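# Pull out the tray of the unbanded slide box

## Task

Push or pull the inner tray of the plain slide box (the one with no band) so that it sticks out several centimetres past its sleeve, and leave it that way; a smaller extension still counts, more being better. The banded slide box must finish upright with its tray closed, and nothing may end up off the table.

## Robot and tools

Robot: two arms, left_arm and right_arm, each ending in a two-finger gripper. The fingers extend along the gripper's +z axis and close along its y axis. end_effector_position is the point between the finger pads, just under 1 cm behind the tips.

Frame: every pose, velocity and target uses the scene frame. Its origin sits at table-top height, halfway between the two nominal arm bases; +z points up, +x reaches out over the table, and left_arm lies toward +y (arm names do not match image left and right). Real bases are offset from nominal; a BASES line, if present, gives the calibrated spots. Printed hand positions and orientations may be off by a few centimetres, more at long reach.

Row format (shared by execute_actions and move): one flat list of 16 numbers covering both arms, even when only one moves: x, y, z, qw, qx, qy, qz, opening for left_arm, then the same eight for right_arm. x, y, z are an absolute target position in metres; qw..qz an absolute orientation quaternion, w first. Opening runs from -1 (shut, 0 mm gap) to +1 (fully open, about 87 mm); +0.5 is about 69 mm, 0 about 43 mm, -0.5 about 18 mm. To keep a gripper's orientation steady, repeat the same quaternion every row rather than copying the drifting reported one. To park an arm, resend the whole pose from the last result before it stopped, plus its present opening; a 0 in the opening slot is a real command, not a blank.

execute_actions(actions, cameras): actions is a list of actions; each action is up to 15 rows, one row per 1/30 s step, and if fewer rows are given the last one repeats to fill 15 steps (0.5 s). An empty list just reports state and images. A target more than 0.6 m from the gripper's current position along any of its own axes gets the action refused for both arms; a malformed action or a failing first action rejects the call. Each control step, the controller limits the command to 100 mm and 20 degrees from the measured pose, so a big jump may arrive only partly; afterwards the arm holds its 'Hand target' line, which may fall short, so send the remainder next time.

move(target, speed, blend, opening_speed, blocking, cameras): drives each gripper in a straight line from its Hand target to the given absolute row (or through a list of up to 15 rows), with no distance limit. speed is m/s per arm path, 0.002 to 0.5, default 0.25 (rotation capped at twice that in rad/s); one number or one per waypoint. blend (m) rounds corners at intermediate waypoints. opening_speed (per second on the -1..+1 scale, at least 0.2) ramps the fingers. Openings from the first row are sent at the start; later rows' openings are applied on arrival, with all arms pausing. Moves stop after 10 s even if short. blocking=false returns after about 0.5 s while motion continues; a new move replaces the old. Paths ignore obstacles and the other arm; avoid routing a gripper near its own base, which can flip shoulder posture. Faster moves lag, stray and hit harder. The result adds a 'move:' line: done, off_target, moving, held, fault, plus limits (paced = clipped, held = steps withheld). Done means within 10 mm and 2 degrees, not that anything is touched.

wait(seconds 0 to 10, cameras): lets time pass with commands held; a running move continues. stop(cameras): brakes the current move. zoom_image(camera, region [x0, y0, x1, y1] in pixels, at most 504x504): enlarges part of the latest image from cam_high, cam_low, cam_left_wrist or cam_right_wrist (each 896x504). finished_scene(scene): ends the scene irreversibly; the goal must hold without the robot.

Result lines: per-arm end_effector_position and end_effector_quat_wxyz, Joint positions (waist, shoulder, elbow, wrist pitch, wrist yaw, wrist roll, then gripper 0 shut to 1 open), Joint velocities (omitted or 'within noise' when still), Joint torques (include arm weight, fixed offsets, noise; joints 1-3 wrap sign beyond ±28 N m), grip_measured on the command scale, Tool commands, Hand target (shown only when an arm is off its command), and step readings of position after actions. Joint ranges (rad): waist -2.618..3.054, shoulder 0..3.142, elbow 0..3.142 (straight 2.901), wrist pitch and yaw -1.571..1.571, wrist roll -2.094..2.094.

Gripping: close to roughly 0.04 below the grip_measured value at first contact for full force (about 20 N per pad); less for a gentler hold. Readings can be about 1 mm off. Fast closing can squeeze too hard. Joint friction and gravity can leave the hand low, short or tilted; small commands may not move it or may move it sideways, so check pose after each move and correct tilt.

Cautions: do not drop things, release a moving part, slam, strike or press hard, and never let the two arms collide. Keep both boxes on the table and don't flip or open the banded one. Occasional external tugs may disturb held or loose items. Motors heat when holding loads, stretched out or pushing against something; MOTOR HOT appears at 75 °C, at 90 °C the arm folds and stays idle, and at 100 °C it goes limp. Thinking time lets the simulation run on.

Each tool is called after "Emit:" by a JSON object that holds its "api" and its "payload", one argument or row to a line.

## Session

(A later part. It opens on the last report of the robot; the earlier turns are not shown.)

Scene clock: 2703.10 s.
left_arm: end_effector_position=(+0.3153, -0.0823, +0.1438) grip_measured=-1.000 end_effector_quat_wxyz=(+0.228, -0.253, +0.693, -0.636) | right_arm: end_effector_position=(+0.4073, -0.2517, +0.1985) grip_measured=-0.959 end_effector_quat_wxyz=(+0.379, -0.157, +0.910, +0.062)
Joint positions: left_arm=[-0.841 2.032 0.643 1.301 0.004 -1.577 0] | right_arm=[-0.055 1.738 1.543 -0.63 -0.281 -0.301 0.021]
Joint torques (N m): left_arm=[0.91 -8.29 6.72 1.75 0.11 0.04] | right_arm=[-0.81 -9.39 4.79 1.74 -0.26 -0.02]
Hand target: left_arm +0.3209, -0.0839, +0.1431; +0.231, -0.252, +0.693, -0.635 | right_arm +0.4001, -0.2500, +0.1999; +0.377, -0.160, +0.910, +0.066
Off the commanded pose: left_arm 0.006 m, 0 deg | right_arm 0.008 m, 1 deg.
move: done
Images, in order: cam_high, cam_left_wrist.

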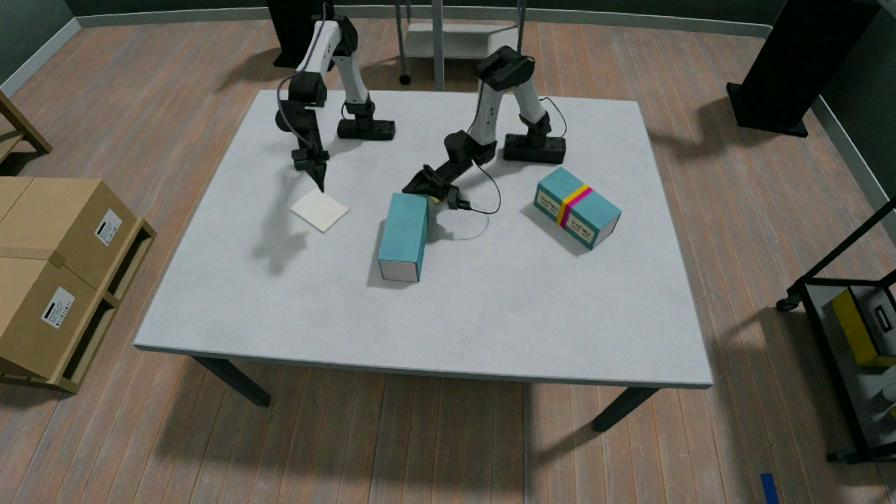

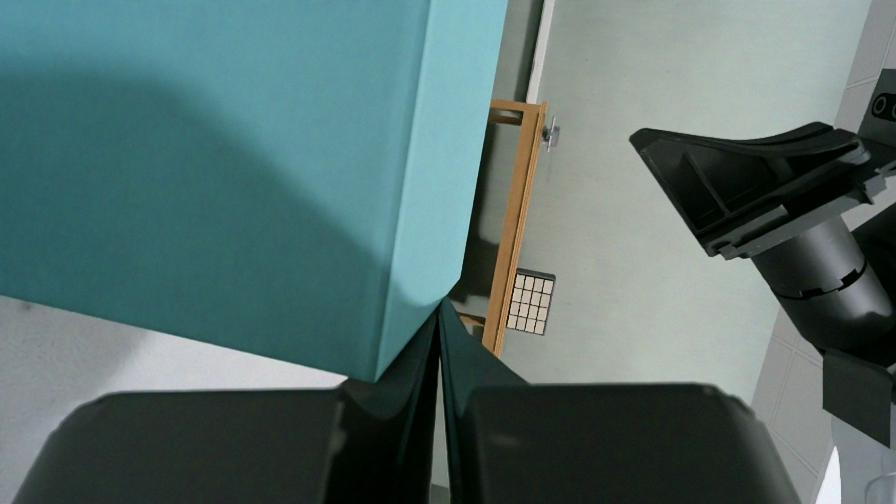

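Emit:
{"api": "move", "payload": {
  "target": [
    [0.308,-0.070,0.140,0.2311,-0.2522,0.6928,-0.6348,-0.1,0.40,-0.25,0.2,0.377,-0.1605,0.91,0.0665,-1],
    [0.331,-0.083,0.1405,0.2311,-0.2522,0.6928,-0.6348,-0.1,0.40,-0.25,0.2,0.377,-0.1605,0.91,0.0665,-1],
    [0.331,-0.083,0.1405,0.2311,-0.2522,0.6928,-0.6348,-1,0.40,-0.25,0.2,0.377,-0.1605,0.91,0.0665,-1]
  ],
  "speed": 0.05,
  "opening_speed": 0.9,
  "cameras": ["cam_high","cam_left_wrist"]
}}

Emit:
{"api": "zoom_image", "payload": {
  "camera": "cam_high",
  "region": [340, 130, 540, 250]
}}

Scene clock: 2721.83 s.
left_arm: end_effector_position=(+0.3227, -0.0818, +0.1449) grip_measured=-1.000 end_effector_quat_wxyz=(+0.225, -0.250, +0.692, -0.639) | right_arm: end_effector_position=(+0.4073, -0.2517, +0.1985) grip_measured=-0.959 end_effector_quat_wxyz=(+0.379, -0.157, +0.910, +0.062)
Joint positions: left_arm=[-0.818 2.042 0.664 1.295 0.035 -1.576 0] | right_arm=[-0.055 1.738 1.543 -0.63 -0.281 -0.301 0.021]
Joint torques (N m): left_arm=[0.99 -7.17 6.86 1.75 0 0.08] | right_arm=[-0.8 -9.4 4.79 1.74 -0.27 -0.03]
Hand target: left_arm +0.3307, -0.0827, +0.1407; +0.231, -0.252, +0.693, -0.635 | right_arm +0.4001, -0.2500, +0.1999; +0.377, -0.160, +0.910, +0.066
Off the commanded pose: left_arm 0.009 m, 1 deg | right_arm 0.008 m, 1 deg.
move: done
Images, in order: cam_high, cam_left_wrist.

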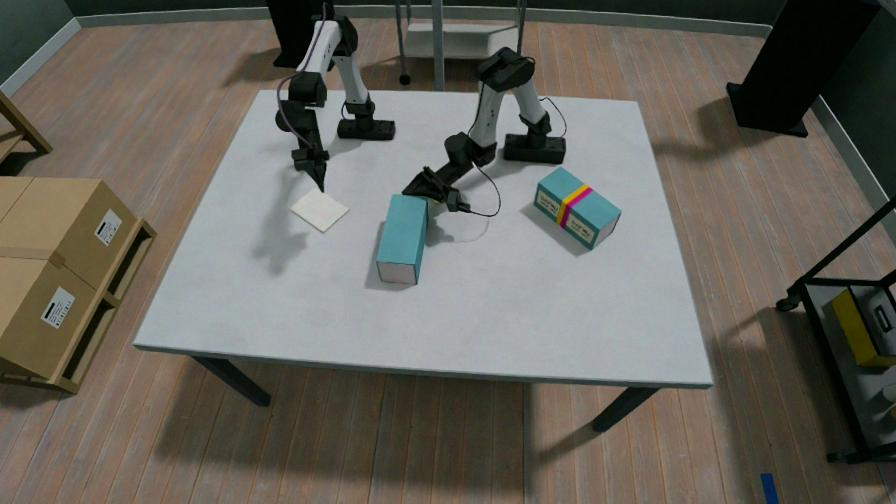

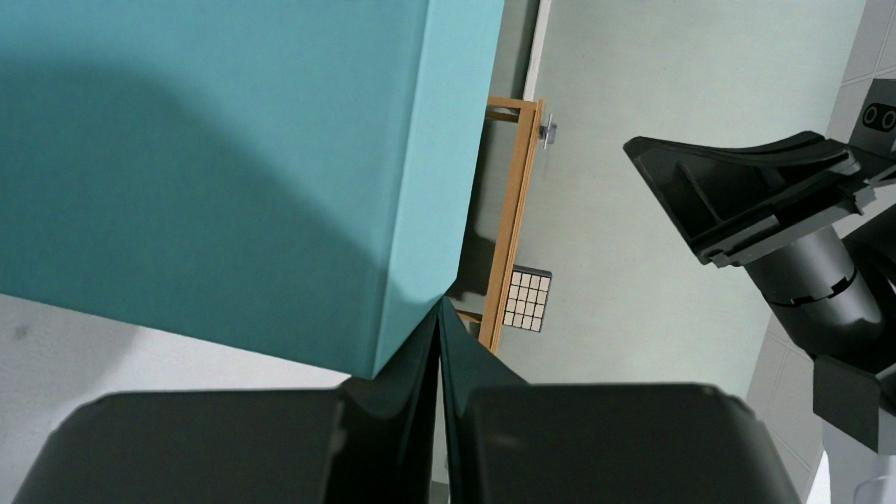

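Scaled by 2.520 from the camera's 896x504 image, which has a finer 1280x720 frame.

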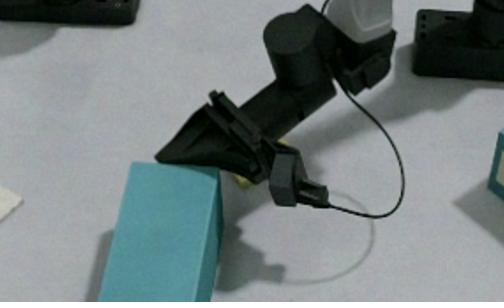

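Emit:
{"api": "move", "payload": {
  "target": [
    [0.30,-0.05,0.145,0.2311,-0.2522,0.6928,-0.6348,-0.5,0.37,-0.20,0.10,0.377,0.1605,0.91,-0.0665,-1],
    [0.26,0.03,0.20,0.398,0.450,0.764,-0.234,-1,0.37,-0.18,0.08,0.377,0.1605,0.91,-0.0665,-1]
  ],
  "speed": 0.15,
  "cameras": ["cam_high","cam_right_wrist"]
}}

Scene clock: 2786.20 s.
left_arm: end_effector_position=(+0.2583, +0.0334, +0.1811) grip_measured=-1.000 end_effector_quat_wxyz=(+0.381, +0.448, +0.775, -0.233) | right_arm: end_effector_position=(+0.3717, -0.1801, +0.0860) grip_measured=-0.959 end_effector_quat_wxyz=(+0.377, +0.159, +0.910, -0.062)
Joint positions: left_arm=[-0.793 1.285 0.858 -0.235 0.198 0.127 0] | right_arm=[0.33 1.754 1.122 -0.267 0.441 0.503 0.021]
Joint torques (N m): left_arm=[-0.69 -7.32 10.92 1.35 0 0.07] | right_arm=[-0.2 -6.79 4.42 1.92 0.29 0.11]
Heat: left arm: 35 °C; right arm: 53 °C.
Hand target: left_arm +0.2598, +0.0302, +0.1997; +0.398, +0.450, +0.764, -0.234 | right_arm +0.3699, -0.1801, +0.0801; +0.377, +0.161, +0.910, -0.066
Off the commanded pose: left_arm 0.019 m, 2 deg | right_arm 0.006 m, 1 deg.
move: off_target (left_arm); target 2's new opening was sent with left_arm's hand 0.019 m and 2 deg from that target
Images, in order: cam_high, cam_right_wrist.

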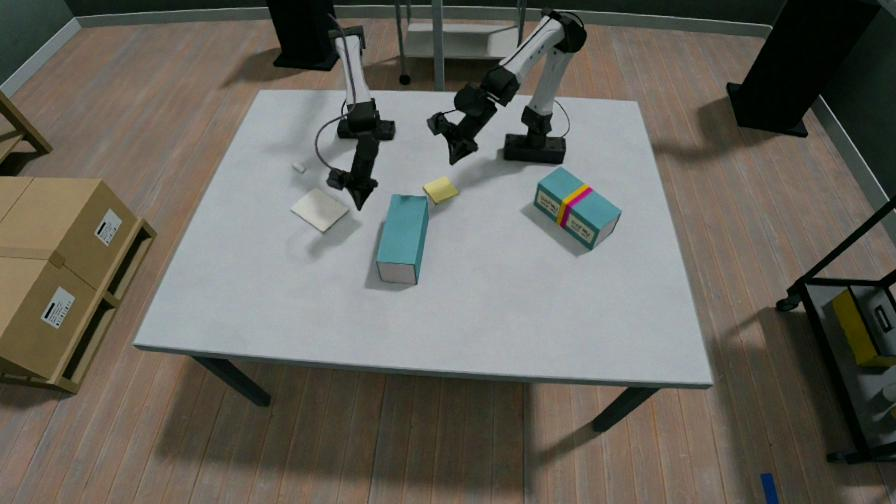

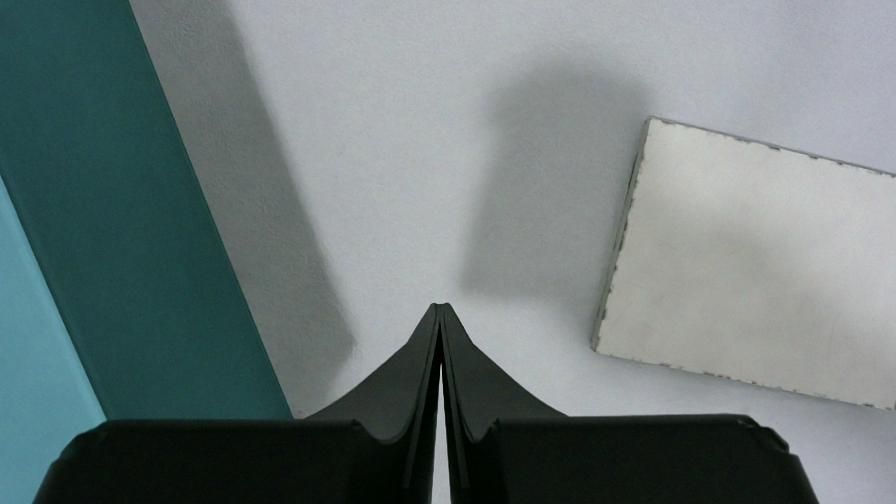

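Emit:
{"api": "move", "payload": {
  "target": [
    [0.26,0.05,0.22,0.398,0.450,0.764,-0.234,-1,0.36,-0.06,0.08,0.377,0.1605,0.91,-0.0665,-1]
  ],
  "speed": 0.1,
  "cameras": ["cam_high","cam_right_wrist"]
}}

Scene clock: 2795.70 s.
left_arm: end_effector_position=(+0.2574, +0.0507, +0.2017) grip_measured=-1.000 end_effector_quat_wxyz=(+0.383, +0.451, +0.774, -0.228) | right_arm: end_effector_position=(+0.3525, -0.0639, +0.0715) grip_measured=-0.959 end_effector_quat_wxyz=(+0.368, +0.154, +0.915, -0.069)
Joint positions: left_arm=[-0.752 1.218 0.898 -0.346 0.224 0.162 0] | right_arm=[0.637 1.939 1.339 -0.473 0.61 0.795 0.021]
Joint torques (N m): left_arm=[0.95 -6.68 10.91 1.35 0.19 0.03] | right_arm=[-0.54 -7.98 8.59 1.22 0.41 0.11]
Hand target: left_arm +0.2598, +0.0500, +0.2197; +0.398, +0.450, +0.764, -0.234 | right_arm +0.3597, -0.0601, +0.0801; +0.377, +0.160, +0.910, -0.066
Off the commanded pose: left_arm 0.018 m, 2 deg | right_arm 0.012 m, 1 deg.
move: off_target (left_arm, right_arm)
Images, in order: cam_high, cam_right_wrist.

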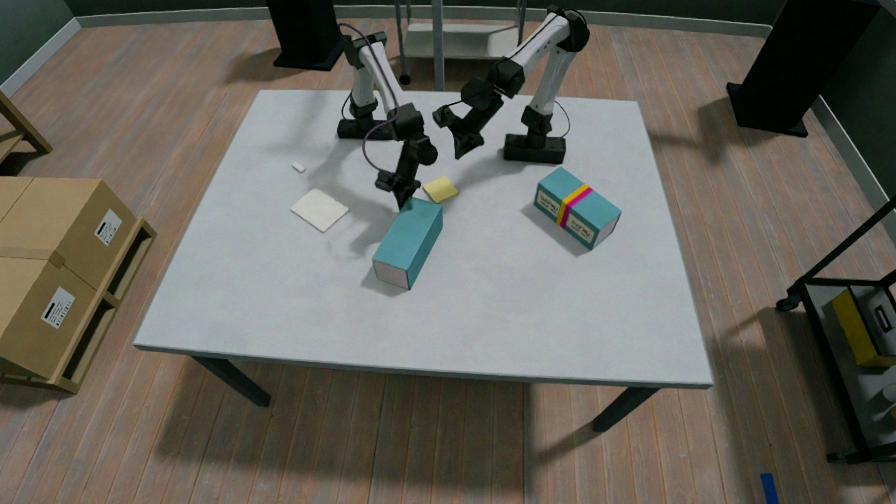

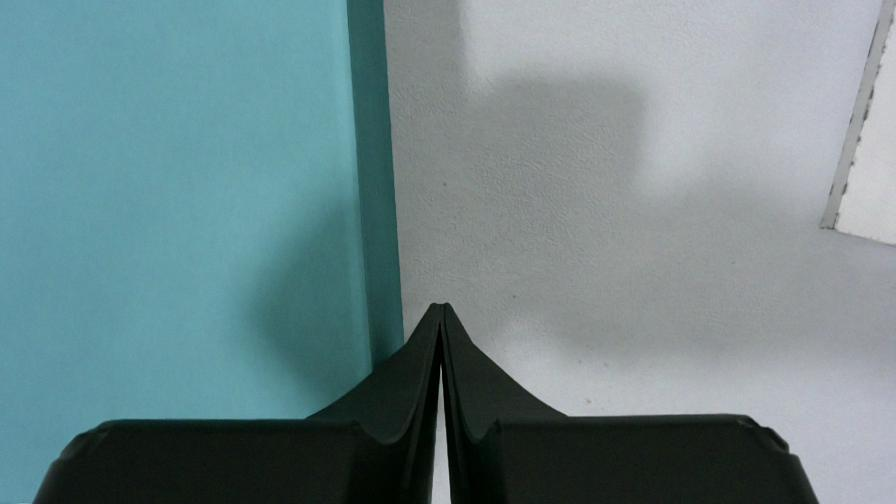

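Emit:
{"api": "move", "payload": {
  "target": [
    [0.26,0.07,0.22,0.398,0.450,0.764,-0.234,-1,0.36,-0.025,0.08,0.377,0.1605,0.91,-0.0665,-1],
    [0.22,0.09,0.15,0.6208,0.1902,0.7399,-0.1596,0,0.34,-0.08,0.12,0.377,0.1605,0.91,-0.0665,-1]
  ],
  "speed": 0.1
}}

Scene clock: 2809.27 s.
left_arm: end_effector_position=(+0.2216, +0.0868, +0.1576) grip_measured=+0.000 end_effector_quat_wxyz=(+0.625, +0.190, +0.739, -0.166) | right_arm: end_effector_position=(+0.3452, -0.0762, +0.1143) grip_measured=-0.959 end_effector_quat_wxyz=(+0.380, +0.162, +0.908, -0.072)
Joint positions: left_arm=[-1.259 0.97 0.176 0.566 -0.766 -0.169 0.5] | right_arm=[0.632 1.837 1.366 -0.584 0.633 0.796 0.021]
Joint torques (N m): left_arm=[-0.79 -0.4 5.83 1.71 -0.15 -0.11] | right_arm=[-1.14 -10.56 4.53 1.26 0.14 -0.04]
Hand target: left_arm +0.2201, +0.0900, +0.1502; +0.623, +0.191, +0.742, -0.160 | right_arm +0.3401, -0.0799, +0.1199; +0.377, +0.161, +0.910, -0.067
Off the commanded pose: left_arm 0.008 m, 1 deg | right_arm 0.009 m, 1 deg.
move: done

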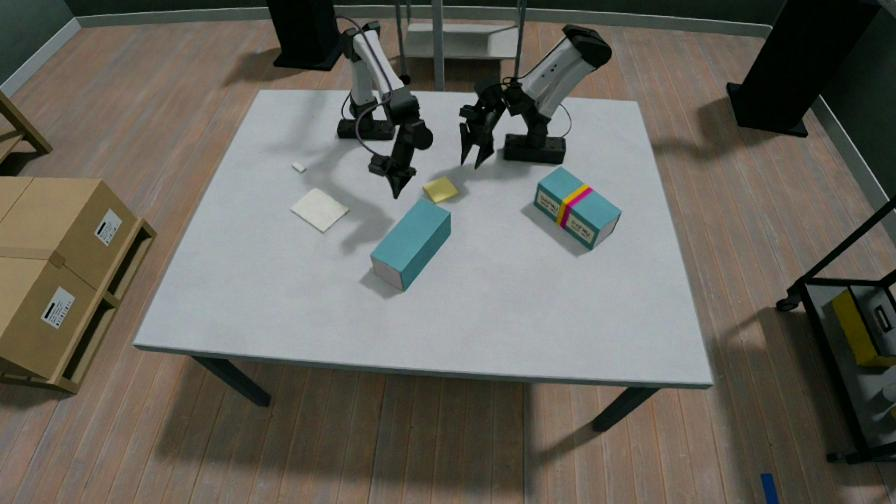

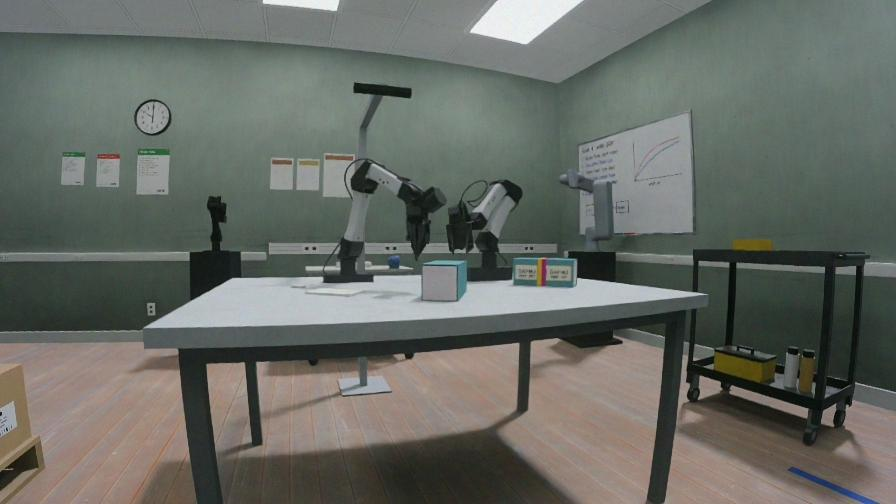

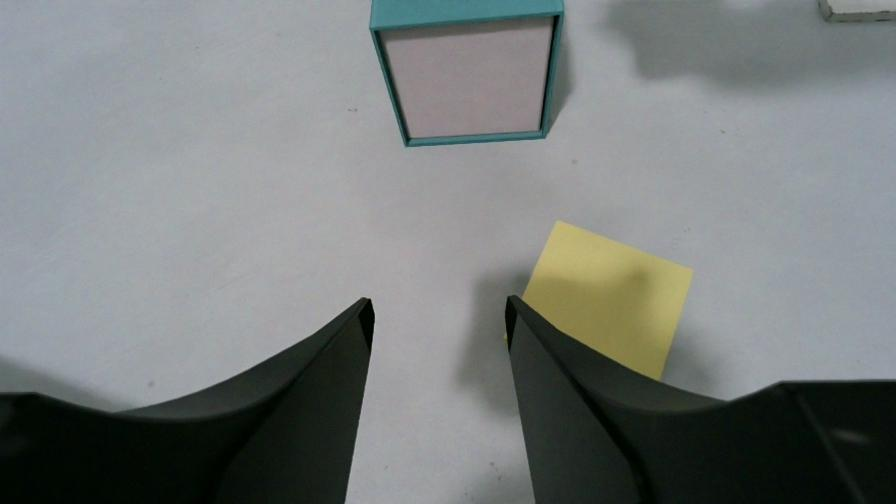

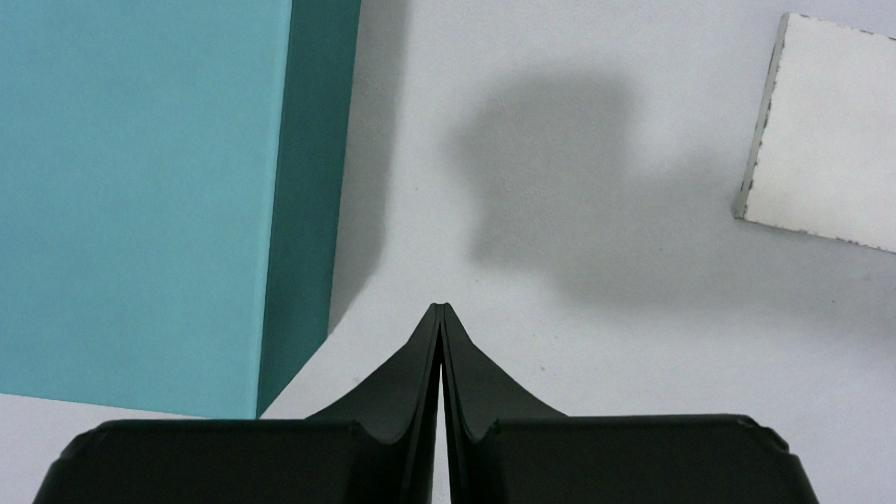

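Emit:
{"api": "move", "payload": {
  "target": [
    [0.236,0.116,0.10,0.6178,0.1834,0.7495,-0.1512,0,0.36,-0.14,0.15,0.377,0.1605,0.91,-0.0665,-1]
  ],
  "speed": 0.12
}}

Scene clock: 2822.13 s.
left_arm: end_effector_position=(+0.2370, +0.1125, +0.1058) grip_measured=+0.000 end_effector_quat_wxyz=(+0.613, +0.180, +0.755, -0.146) | right_arm: end_effector_position=(+0.3629, -0.1405, +0.1421) grip_measured=-0.959 end_effector_quat_wxyz=(+0.374, +0.163, +0.910, -0.076)
Joint positions: left_arm=[-1.13 1.203 0.025 0.912 -0.676 -0.169 0.5] | right_arm=[0.454 1.746 1.358 -0.584 0.539 0.623 0.021]
Joint torques (N m): left_arm=[0.65 -0.88 4.51 1.63 0.02 -0.11] | right_arm=[-0.81 -9.72 5.55 1.5 0.08 -0.05]
Hand target: left_arm +0.2361, +0.1157, +0.1004; +0.609, +0.182, +0.759, -0.143 | right_arm +0.3600, -0.1401, +0.1498; +0.377, +0.161, +0.910, -0.067
Off the commanded pose: left_arm 0.007 m, 1 deg | right_arm 0.008 m, 1 deg.
joint sent to its limit (left arm) — joint 3 (elbow), lower limit, where the elbow is as bent as it goes. The joint targets still meet the commanded pose.
move: done

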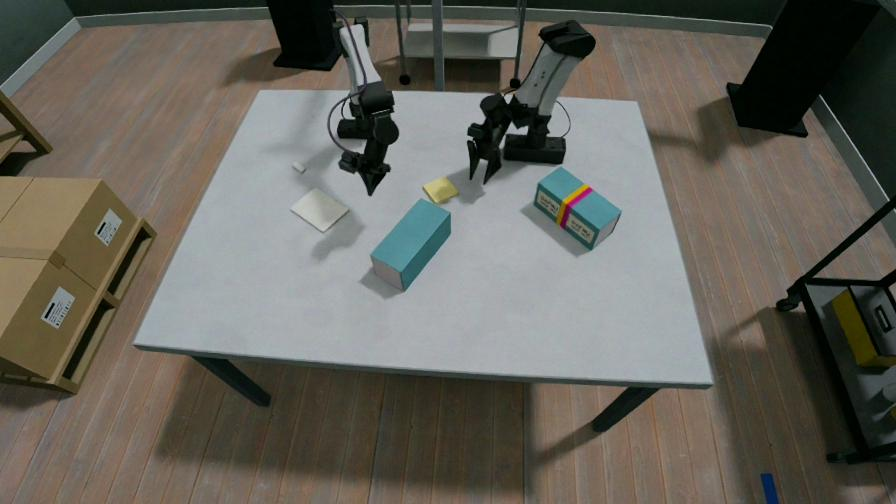

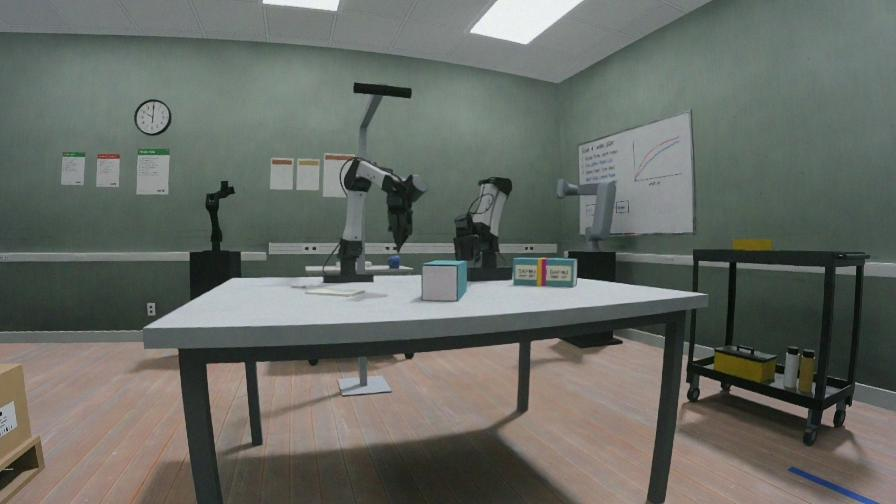

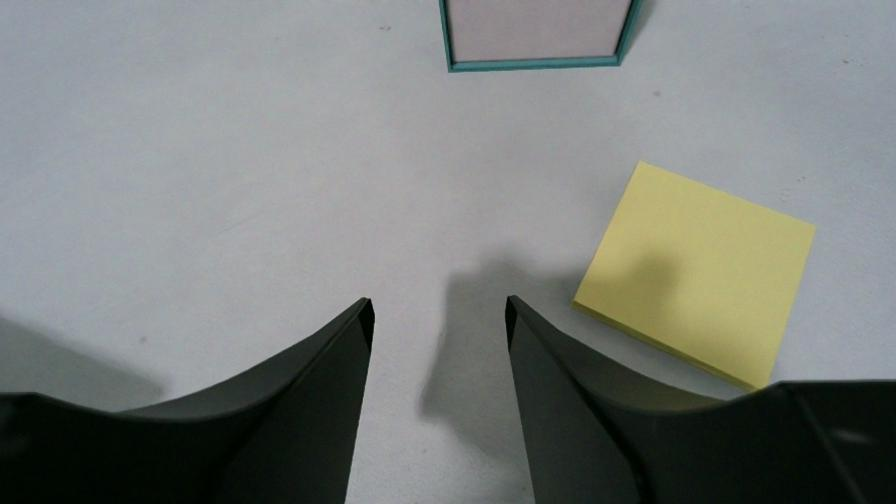

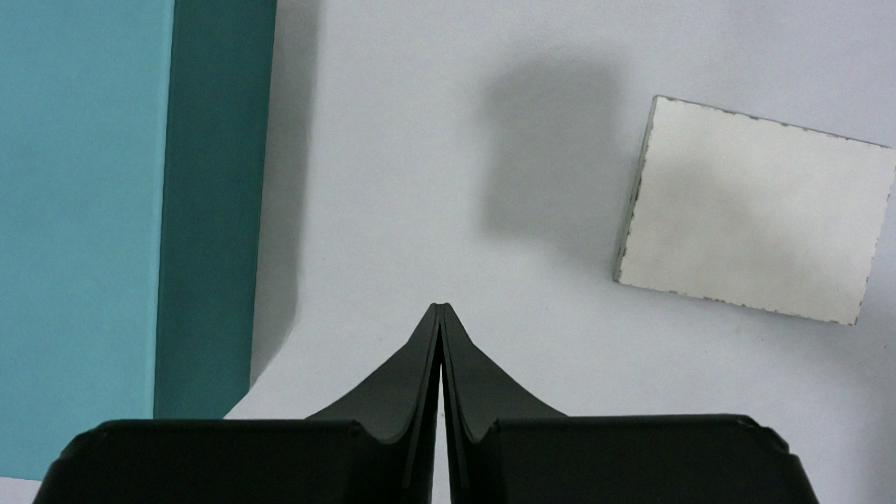

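Emit:
{"api": "move", "payload": {
  "target": [
    [0.320,0.071,0.085,0.6178,0.1834,0.7495,-0.1512,0,0.36,-0.14,0.15,0.377,0.1605,0.91,-0.0665,-1]
  ],
  "speed": 0.12,
  "cameras": ["cam_left_wrist"]
}}

Scene clock: 2834.23 s.
left_arm: end_effector_position=(+0.3154, +0.0743, +0.0843) grip_measured=+0.000 end_effector_quat_wxyz=(+0.615, +0.183, +0.752, -0.150) | right_arm: end_effector_position=(+0.3629, -0.1403, +0.1420) grip_measured=-0.959 end_effector_quat_wxyz=(+0.373, +0.162, +0.910, -0.076)
Joint positions: left_arm=[-0.862 1.775 0.255 1.303 -0.407 -0.089 0.5] | right_arm=[0.454 1.746 1.358 -0.584 0.538 0.622 0.021]
Joint torques (N m): left_arm=[0.96 -4.29 5.63 1.82 0.08 0.02] | right_arm=[-0.81 -9.7 5.56 1.5 0.09 -0.03]
Hand target: left_arm +0.3199, +0.0712, +0.0851; +0.618, +0.183, +0.750, -0.151 | right_arm +0.3600, -0.1401, +0.1498; +0.377, +0.160, +0.910, -0.067
Off the commanded pose: left_arm 0.006 m, 0 deg | right_arm 0.009 m, 1 deg.
move: done
Images, in order: cam_left_wrist.

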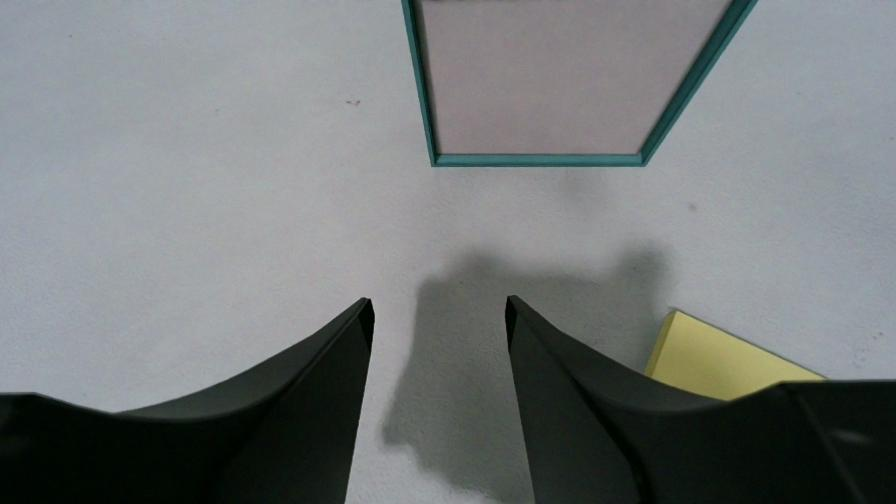

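Emit:
{"api": "move", "payload": {
  "target": [
    [0.408,0.0285,0.088,0.6178,0.1834,0.7495,-0.1512,0,0.36,-0.14,0.15,0.377,0.1605,0.91,-0.0665,-1]
  ],
  "speed": 0.1,
  "cameras": ["cam_left_wrist","cam_high"]
}}

Scene clock: 2846.33 s.
left_arm: end_effector_position=(+0.4027, +0.0306, +0.0925) grip_measured=+0.000 end_effector_quat_wxyz=(+0.621, +0.180, +0.747, -0.154) | right_arm: end_effector_position=(+0.3629, -0.1403, +0.1420) grip_measured=-0.959 end_effector_quat_wxyz=(+0.373, +0.162, +0.910, -0.075)
Joint positions: left_arm=[-0.73 1.958 0.625 1.143 -0.278 -0.06 0.5] | right_arm=[0.454 1.746 1.358 -0.584 0.538 0.622 0.021]
Joint torques (N m): left_arm=[0.91 -6.9 7.12 1.72 0.11 0.04] | right_arm=[-0.81 -9.73 5.56 1.5 0.1 -0.03]
Hand target: left_arm +0.4077, +0.0288, +0.0879; +0.618, +0.183, +0.750, -0.151 | right_arm +0.3600, -0.1401, +0.1498; +0.377, +0.161, +0.910, -0.067
Off the commanded pose: left_arm 0.007 m, 1 deg | right_arm 0.009 m, 1 deg.
move: done
Images, in order: cam_high, cam_left_wrist.

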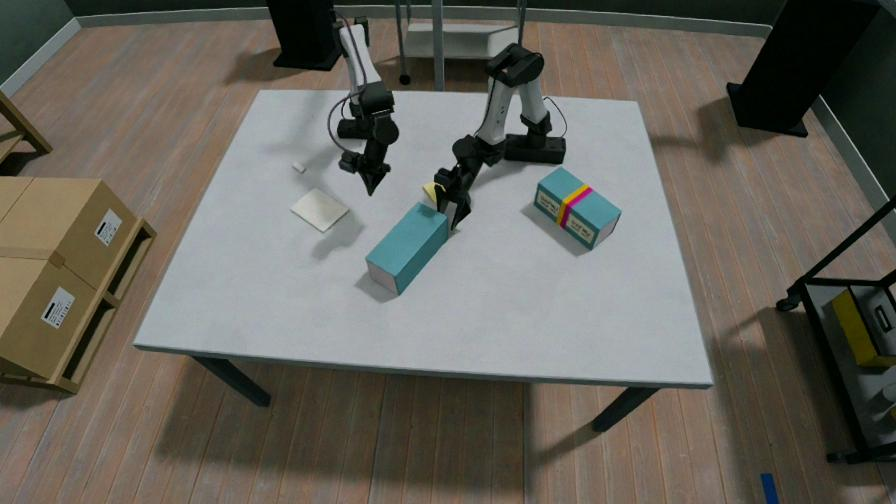

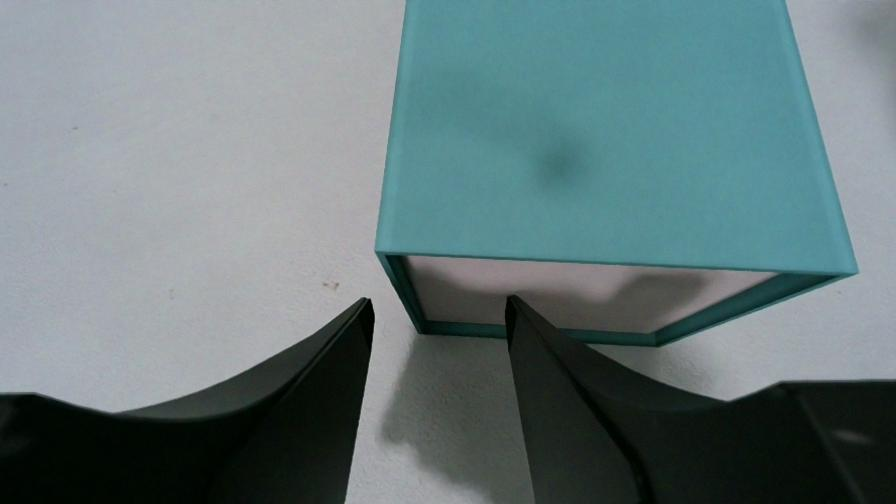

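Emit:
{"api": "move", "payload": {
  "target": [
    [0.408,0.0285,0.088,0.6178,0.1834,0.7495,-0.1512,-1,0.36,-0.14,0.15,0.377,0.1605,0.91,-0.0665,-1]
  ],
  "speed": 0.1,
  "opening_speed": 0.7,
  "cameras": ["cam_left_wrist","cam_high"]
}}

Emit:
{"api": "zoom_image", "payload": {
  "camera": "cam_left_wrist",
  "region": [360, 220, 560, 360]
}}

Scene clock: 2859.53 s.
left_arm: end_effector_position=(+0.4033, +0.0313, +0.0920) grip_measured=-0.967 end_effector_quat_wxyz=(+0.620, +0.180, +0.748, -0.153) | right_arm: end_effector_position=(+0.3629, -0.1403, +0.1420) grip_measured=-0.959 end_effector_quat_wxyz=(+0.373, +0.162, +0.910, -0.075)
Joint positions: left_arm=[-0.728 1.958 0.626 1.14 -0.277 -0.058 0.016] | right_arm=[0.454 1.746 1.358 -0.584 0.538 0.622 0.021]
Joint torques (N m): left_arm=[0.54 -6.82 6.89 1.69 0.09 0.02] | right_arm=[-0.81 -9.74 5.56 1.5 0.1 -0.03]
Hand target: left_arm +0.4078, +0.0286, +0.0880; +0.618, +0.183, +0.750, -0.151 | right_arm +0.3600, -0.1401, +0.1498; +0.377, +0.161, +0.910, -0.067
Off the commanded pose: left_arm 0.007 m, 0 deg | right_arm 0.009 m, 1 deg.
move: done
Images, in order: cam_high, cam_left_wrist.

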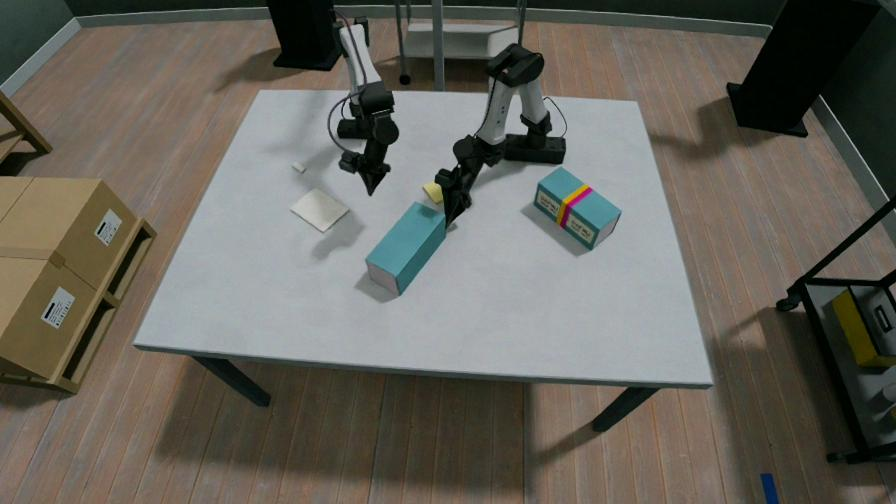

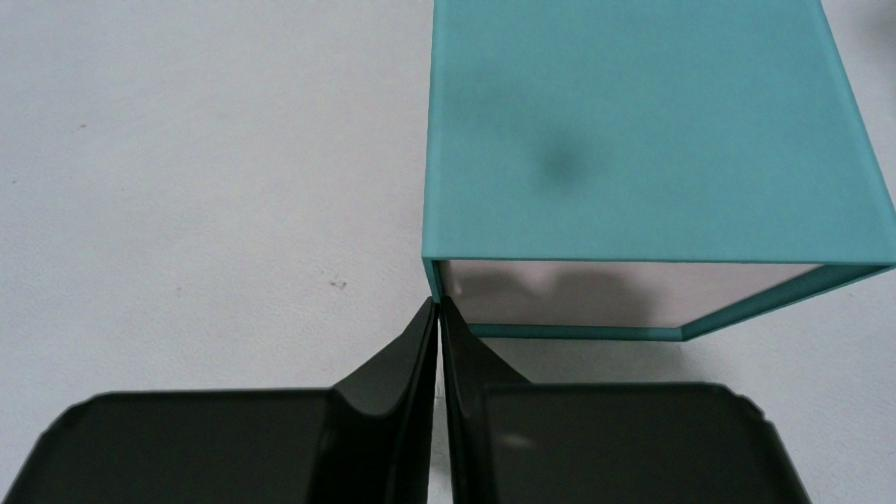

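Scaled by 2.520 from the camera's 896x504 image, which has a finer 1280x720 frame.

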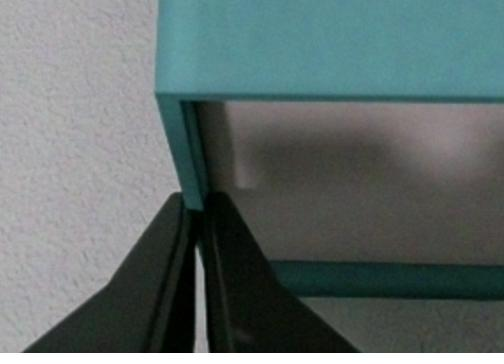

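Emit:
{"api": "move", "payload": {
  "target": [
    [0.408,0.0285,0.088,0.6178,0.1834,0.7495,-0.1512,-1,0.29,-0.13,0.11,0.6275,-0.1658,0.7479,0.1391,-1]
  ],
  "speed": 0.15,
  "cameras": ["cam_left_wrist","cam_high","cam_right_wrist"]
}}

Scene clock: 2881.13 s.
left_arm: end_effector_position=(+0.4033, +0.0313, +0.0920) grip_measured=-0.967 end_effector_quat_wxyz=(+0.620, +0.180, +0.748, -0.153) | right_arm: end_effector_position=(+0.2925, -0.1292, +0.1129) grip_measured=-0.959 end_effector_quat_wxyz=(+0.627, -0.161, +0.749, +0.138)
Joint positions: left_arm=[-0.728 1.958 0.626 1.14 -0.277 -0.058 0.016] | right_arm=[0.314 1.365 0.239 0.949 -0.128 -0.019 0.021]
Joint torques (N m): left_arm=[0.58 -6.54 6.98 1.65 0.08 0] | right_arm=[-1.18 -2.93 3.58 2.58 -0.18 -0.04]
Hand target: left_arm +0.4078, +0.0286, +0.0880; +0.618, +0.183, +0.750, -0.151 | right_arm +0.2900, -0.1299, +0.1101; +0.627, -0.166, +0.748, +0.139
Off the commanded pose: left_arm 0.007 m, 0 deg | right_arm 0.004 m, 1 deg.
move: done
Images, in order: cam_high, cam_left_wrist, cam_right_wrist.

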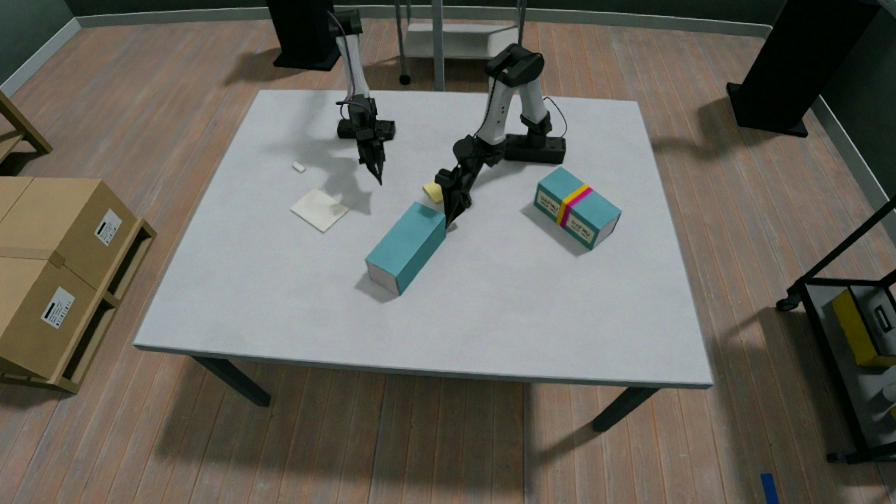

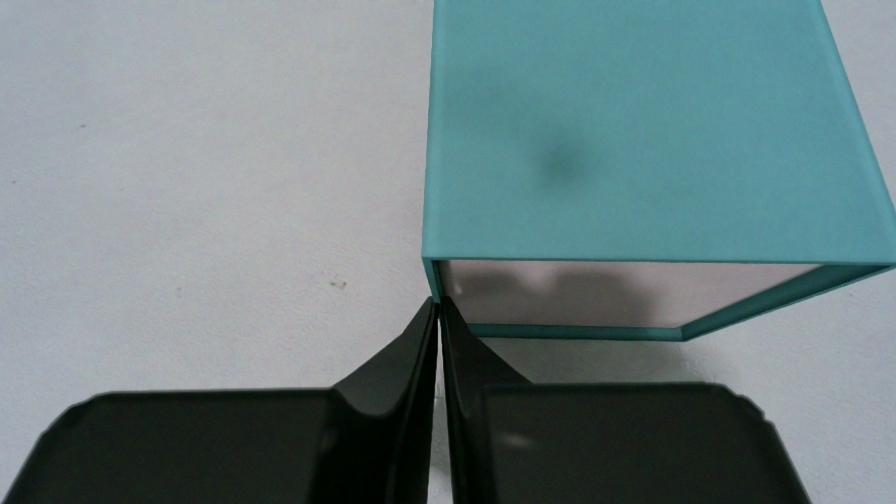

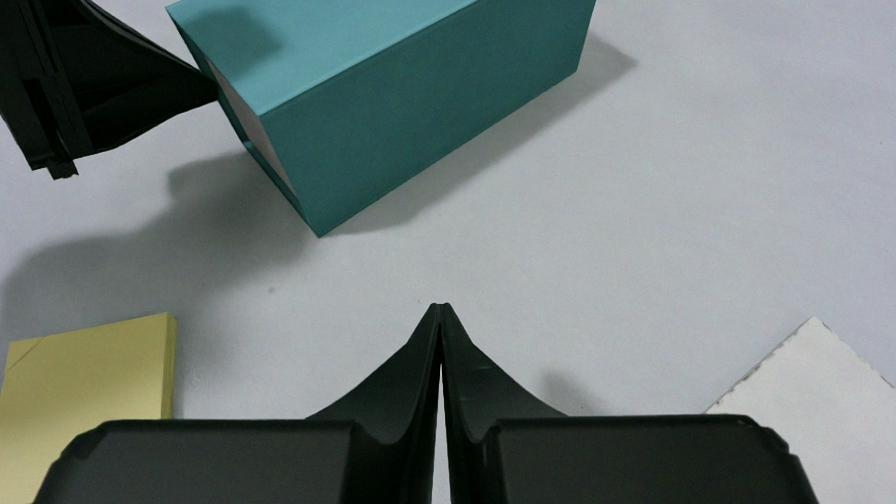

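Emit:
{"api": "move", "payload": {
  "target": [
    [0.408,0.0285,0.088,0.6178,0.1834,0.7495,-0.1512,-1,0.275,-0.02,0.07,0.6403,-0.0668,0.7631,0.056,-1]
  ],
  "speed": 0.1,
  "cameras": ["cam_left_wrist","cam_high","cam_right_wrist"]
}}

Emit:
{"api": "zoom_image", "payload": {
  "camera": "cam_high",
  "region": [340, 130, 540, 250]
}}

Scene clock: 2910.87 s.
left_arm: end_effector_position=(+0.4033, +0.0313, +0.0920) grip_measured=-0.967 end_effector_quat_wxyz=(+0.620, +0.180, +0.748, -0.153) | right_arm: end_effector_position=(+0.2692, -0.0270, +0.0608) grip_measured=-0.959 end_effector_quat_wxyz=(+0.629, -0.081, +0.772, +0.047)
Joint positions: left_arm=[-0.728 1.958 0.626 1.14 -0.277 -0.058 0.016] | right_arm=[0.927 1.823 0.409 1.14 0.712 0.151 0.021]
Joint torques (N m): left_arm=[0.44 -6.71 6.94 1.67 0.08 -0.03] | right_arm=[-0.36 -5.11 5.38 2.37 0.23 0.11]
Heat: left arm: 34 °C; right arm: 47 °C.
Hand target: left_arm +0.4078, +0.0286, +0.0880; +0.618, +0.183, +0.750, -0.151 | right_arm +0.2747, -0.0203, +0.0701; +0.640, -0.067, +0.763, +0.056
Off the commanded pose: left_arm 0.007 m, 0 deg | right_arm 0.013 m, 3 deg.
move: off_target (right_arm)
Images, in order: cam_high, cam_left_wrist, cam_right_wrist.

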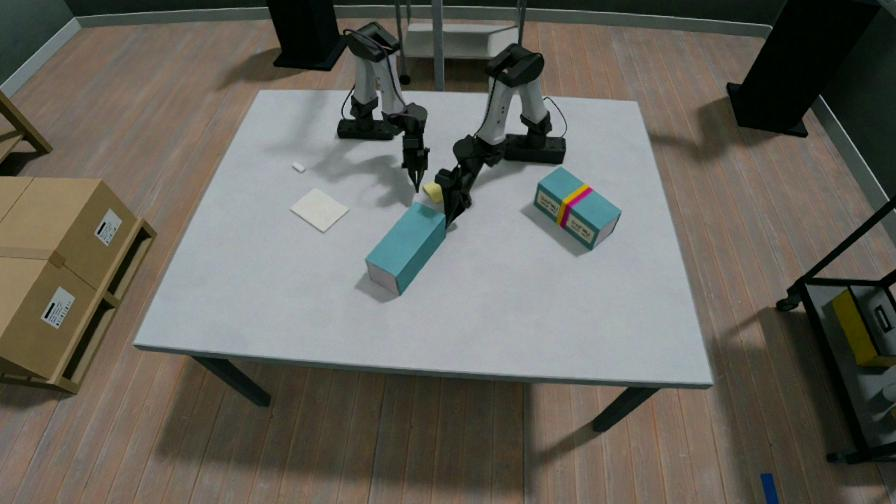

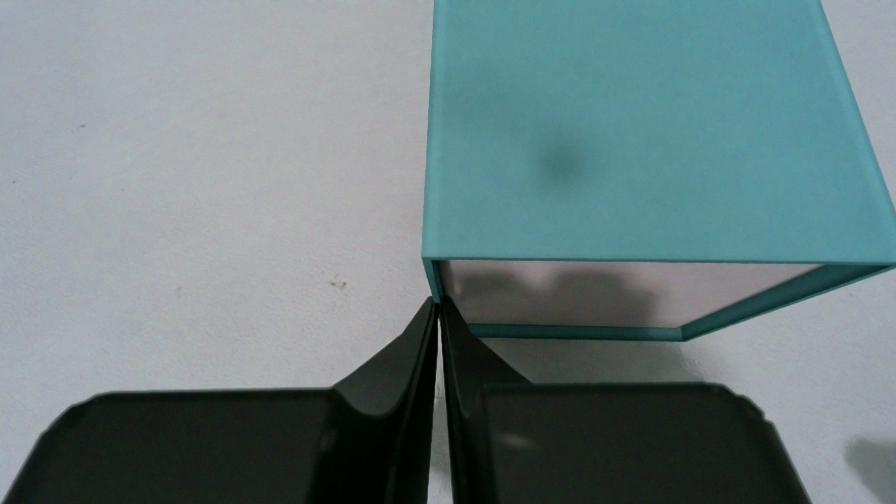

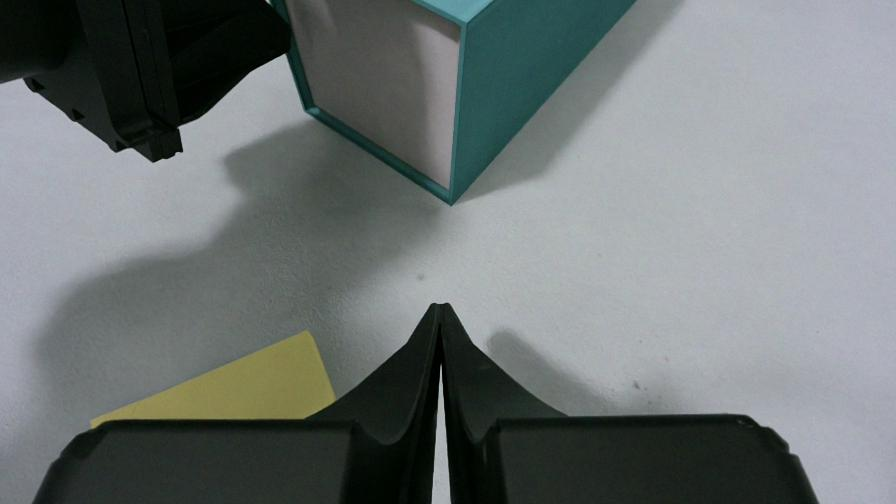

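Scaled by 2.520 from the camera's 896x504 image, which has a finer 1280x720 frame.

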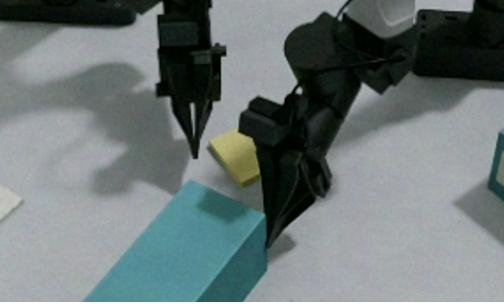

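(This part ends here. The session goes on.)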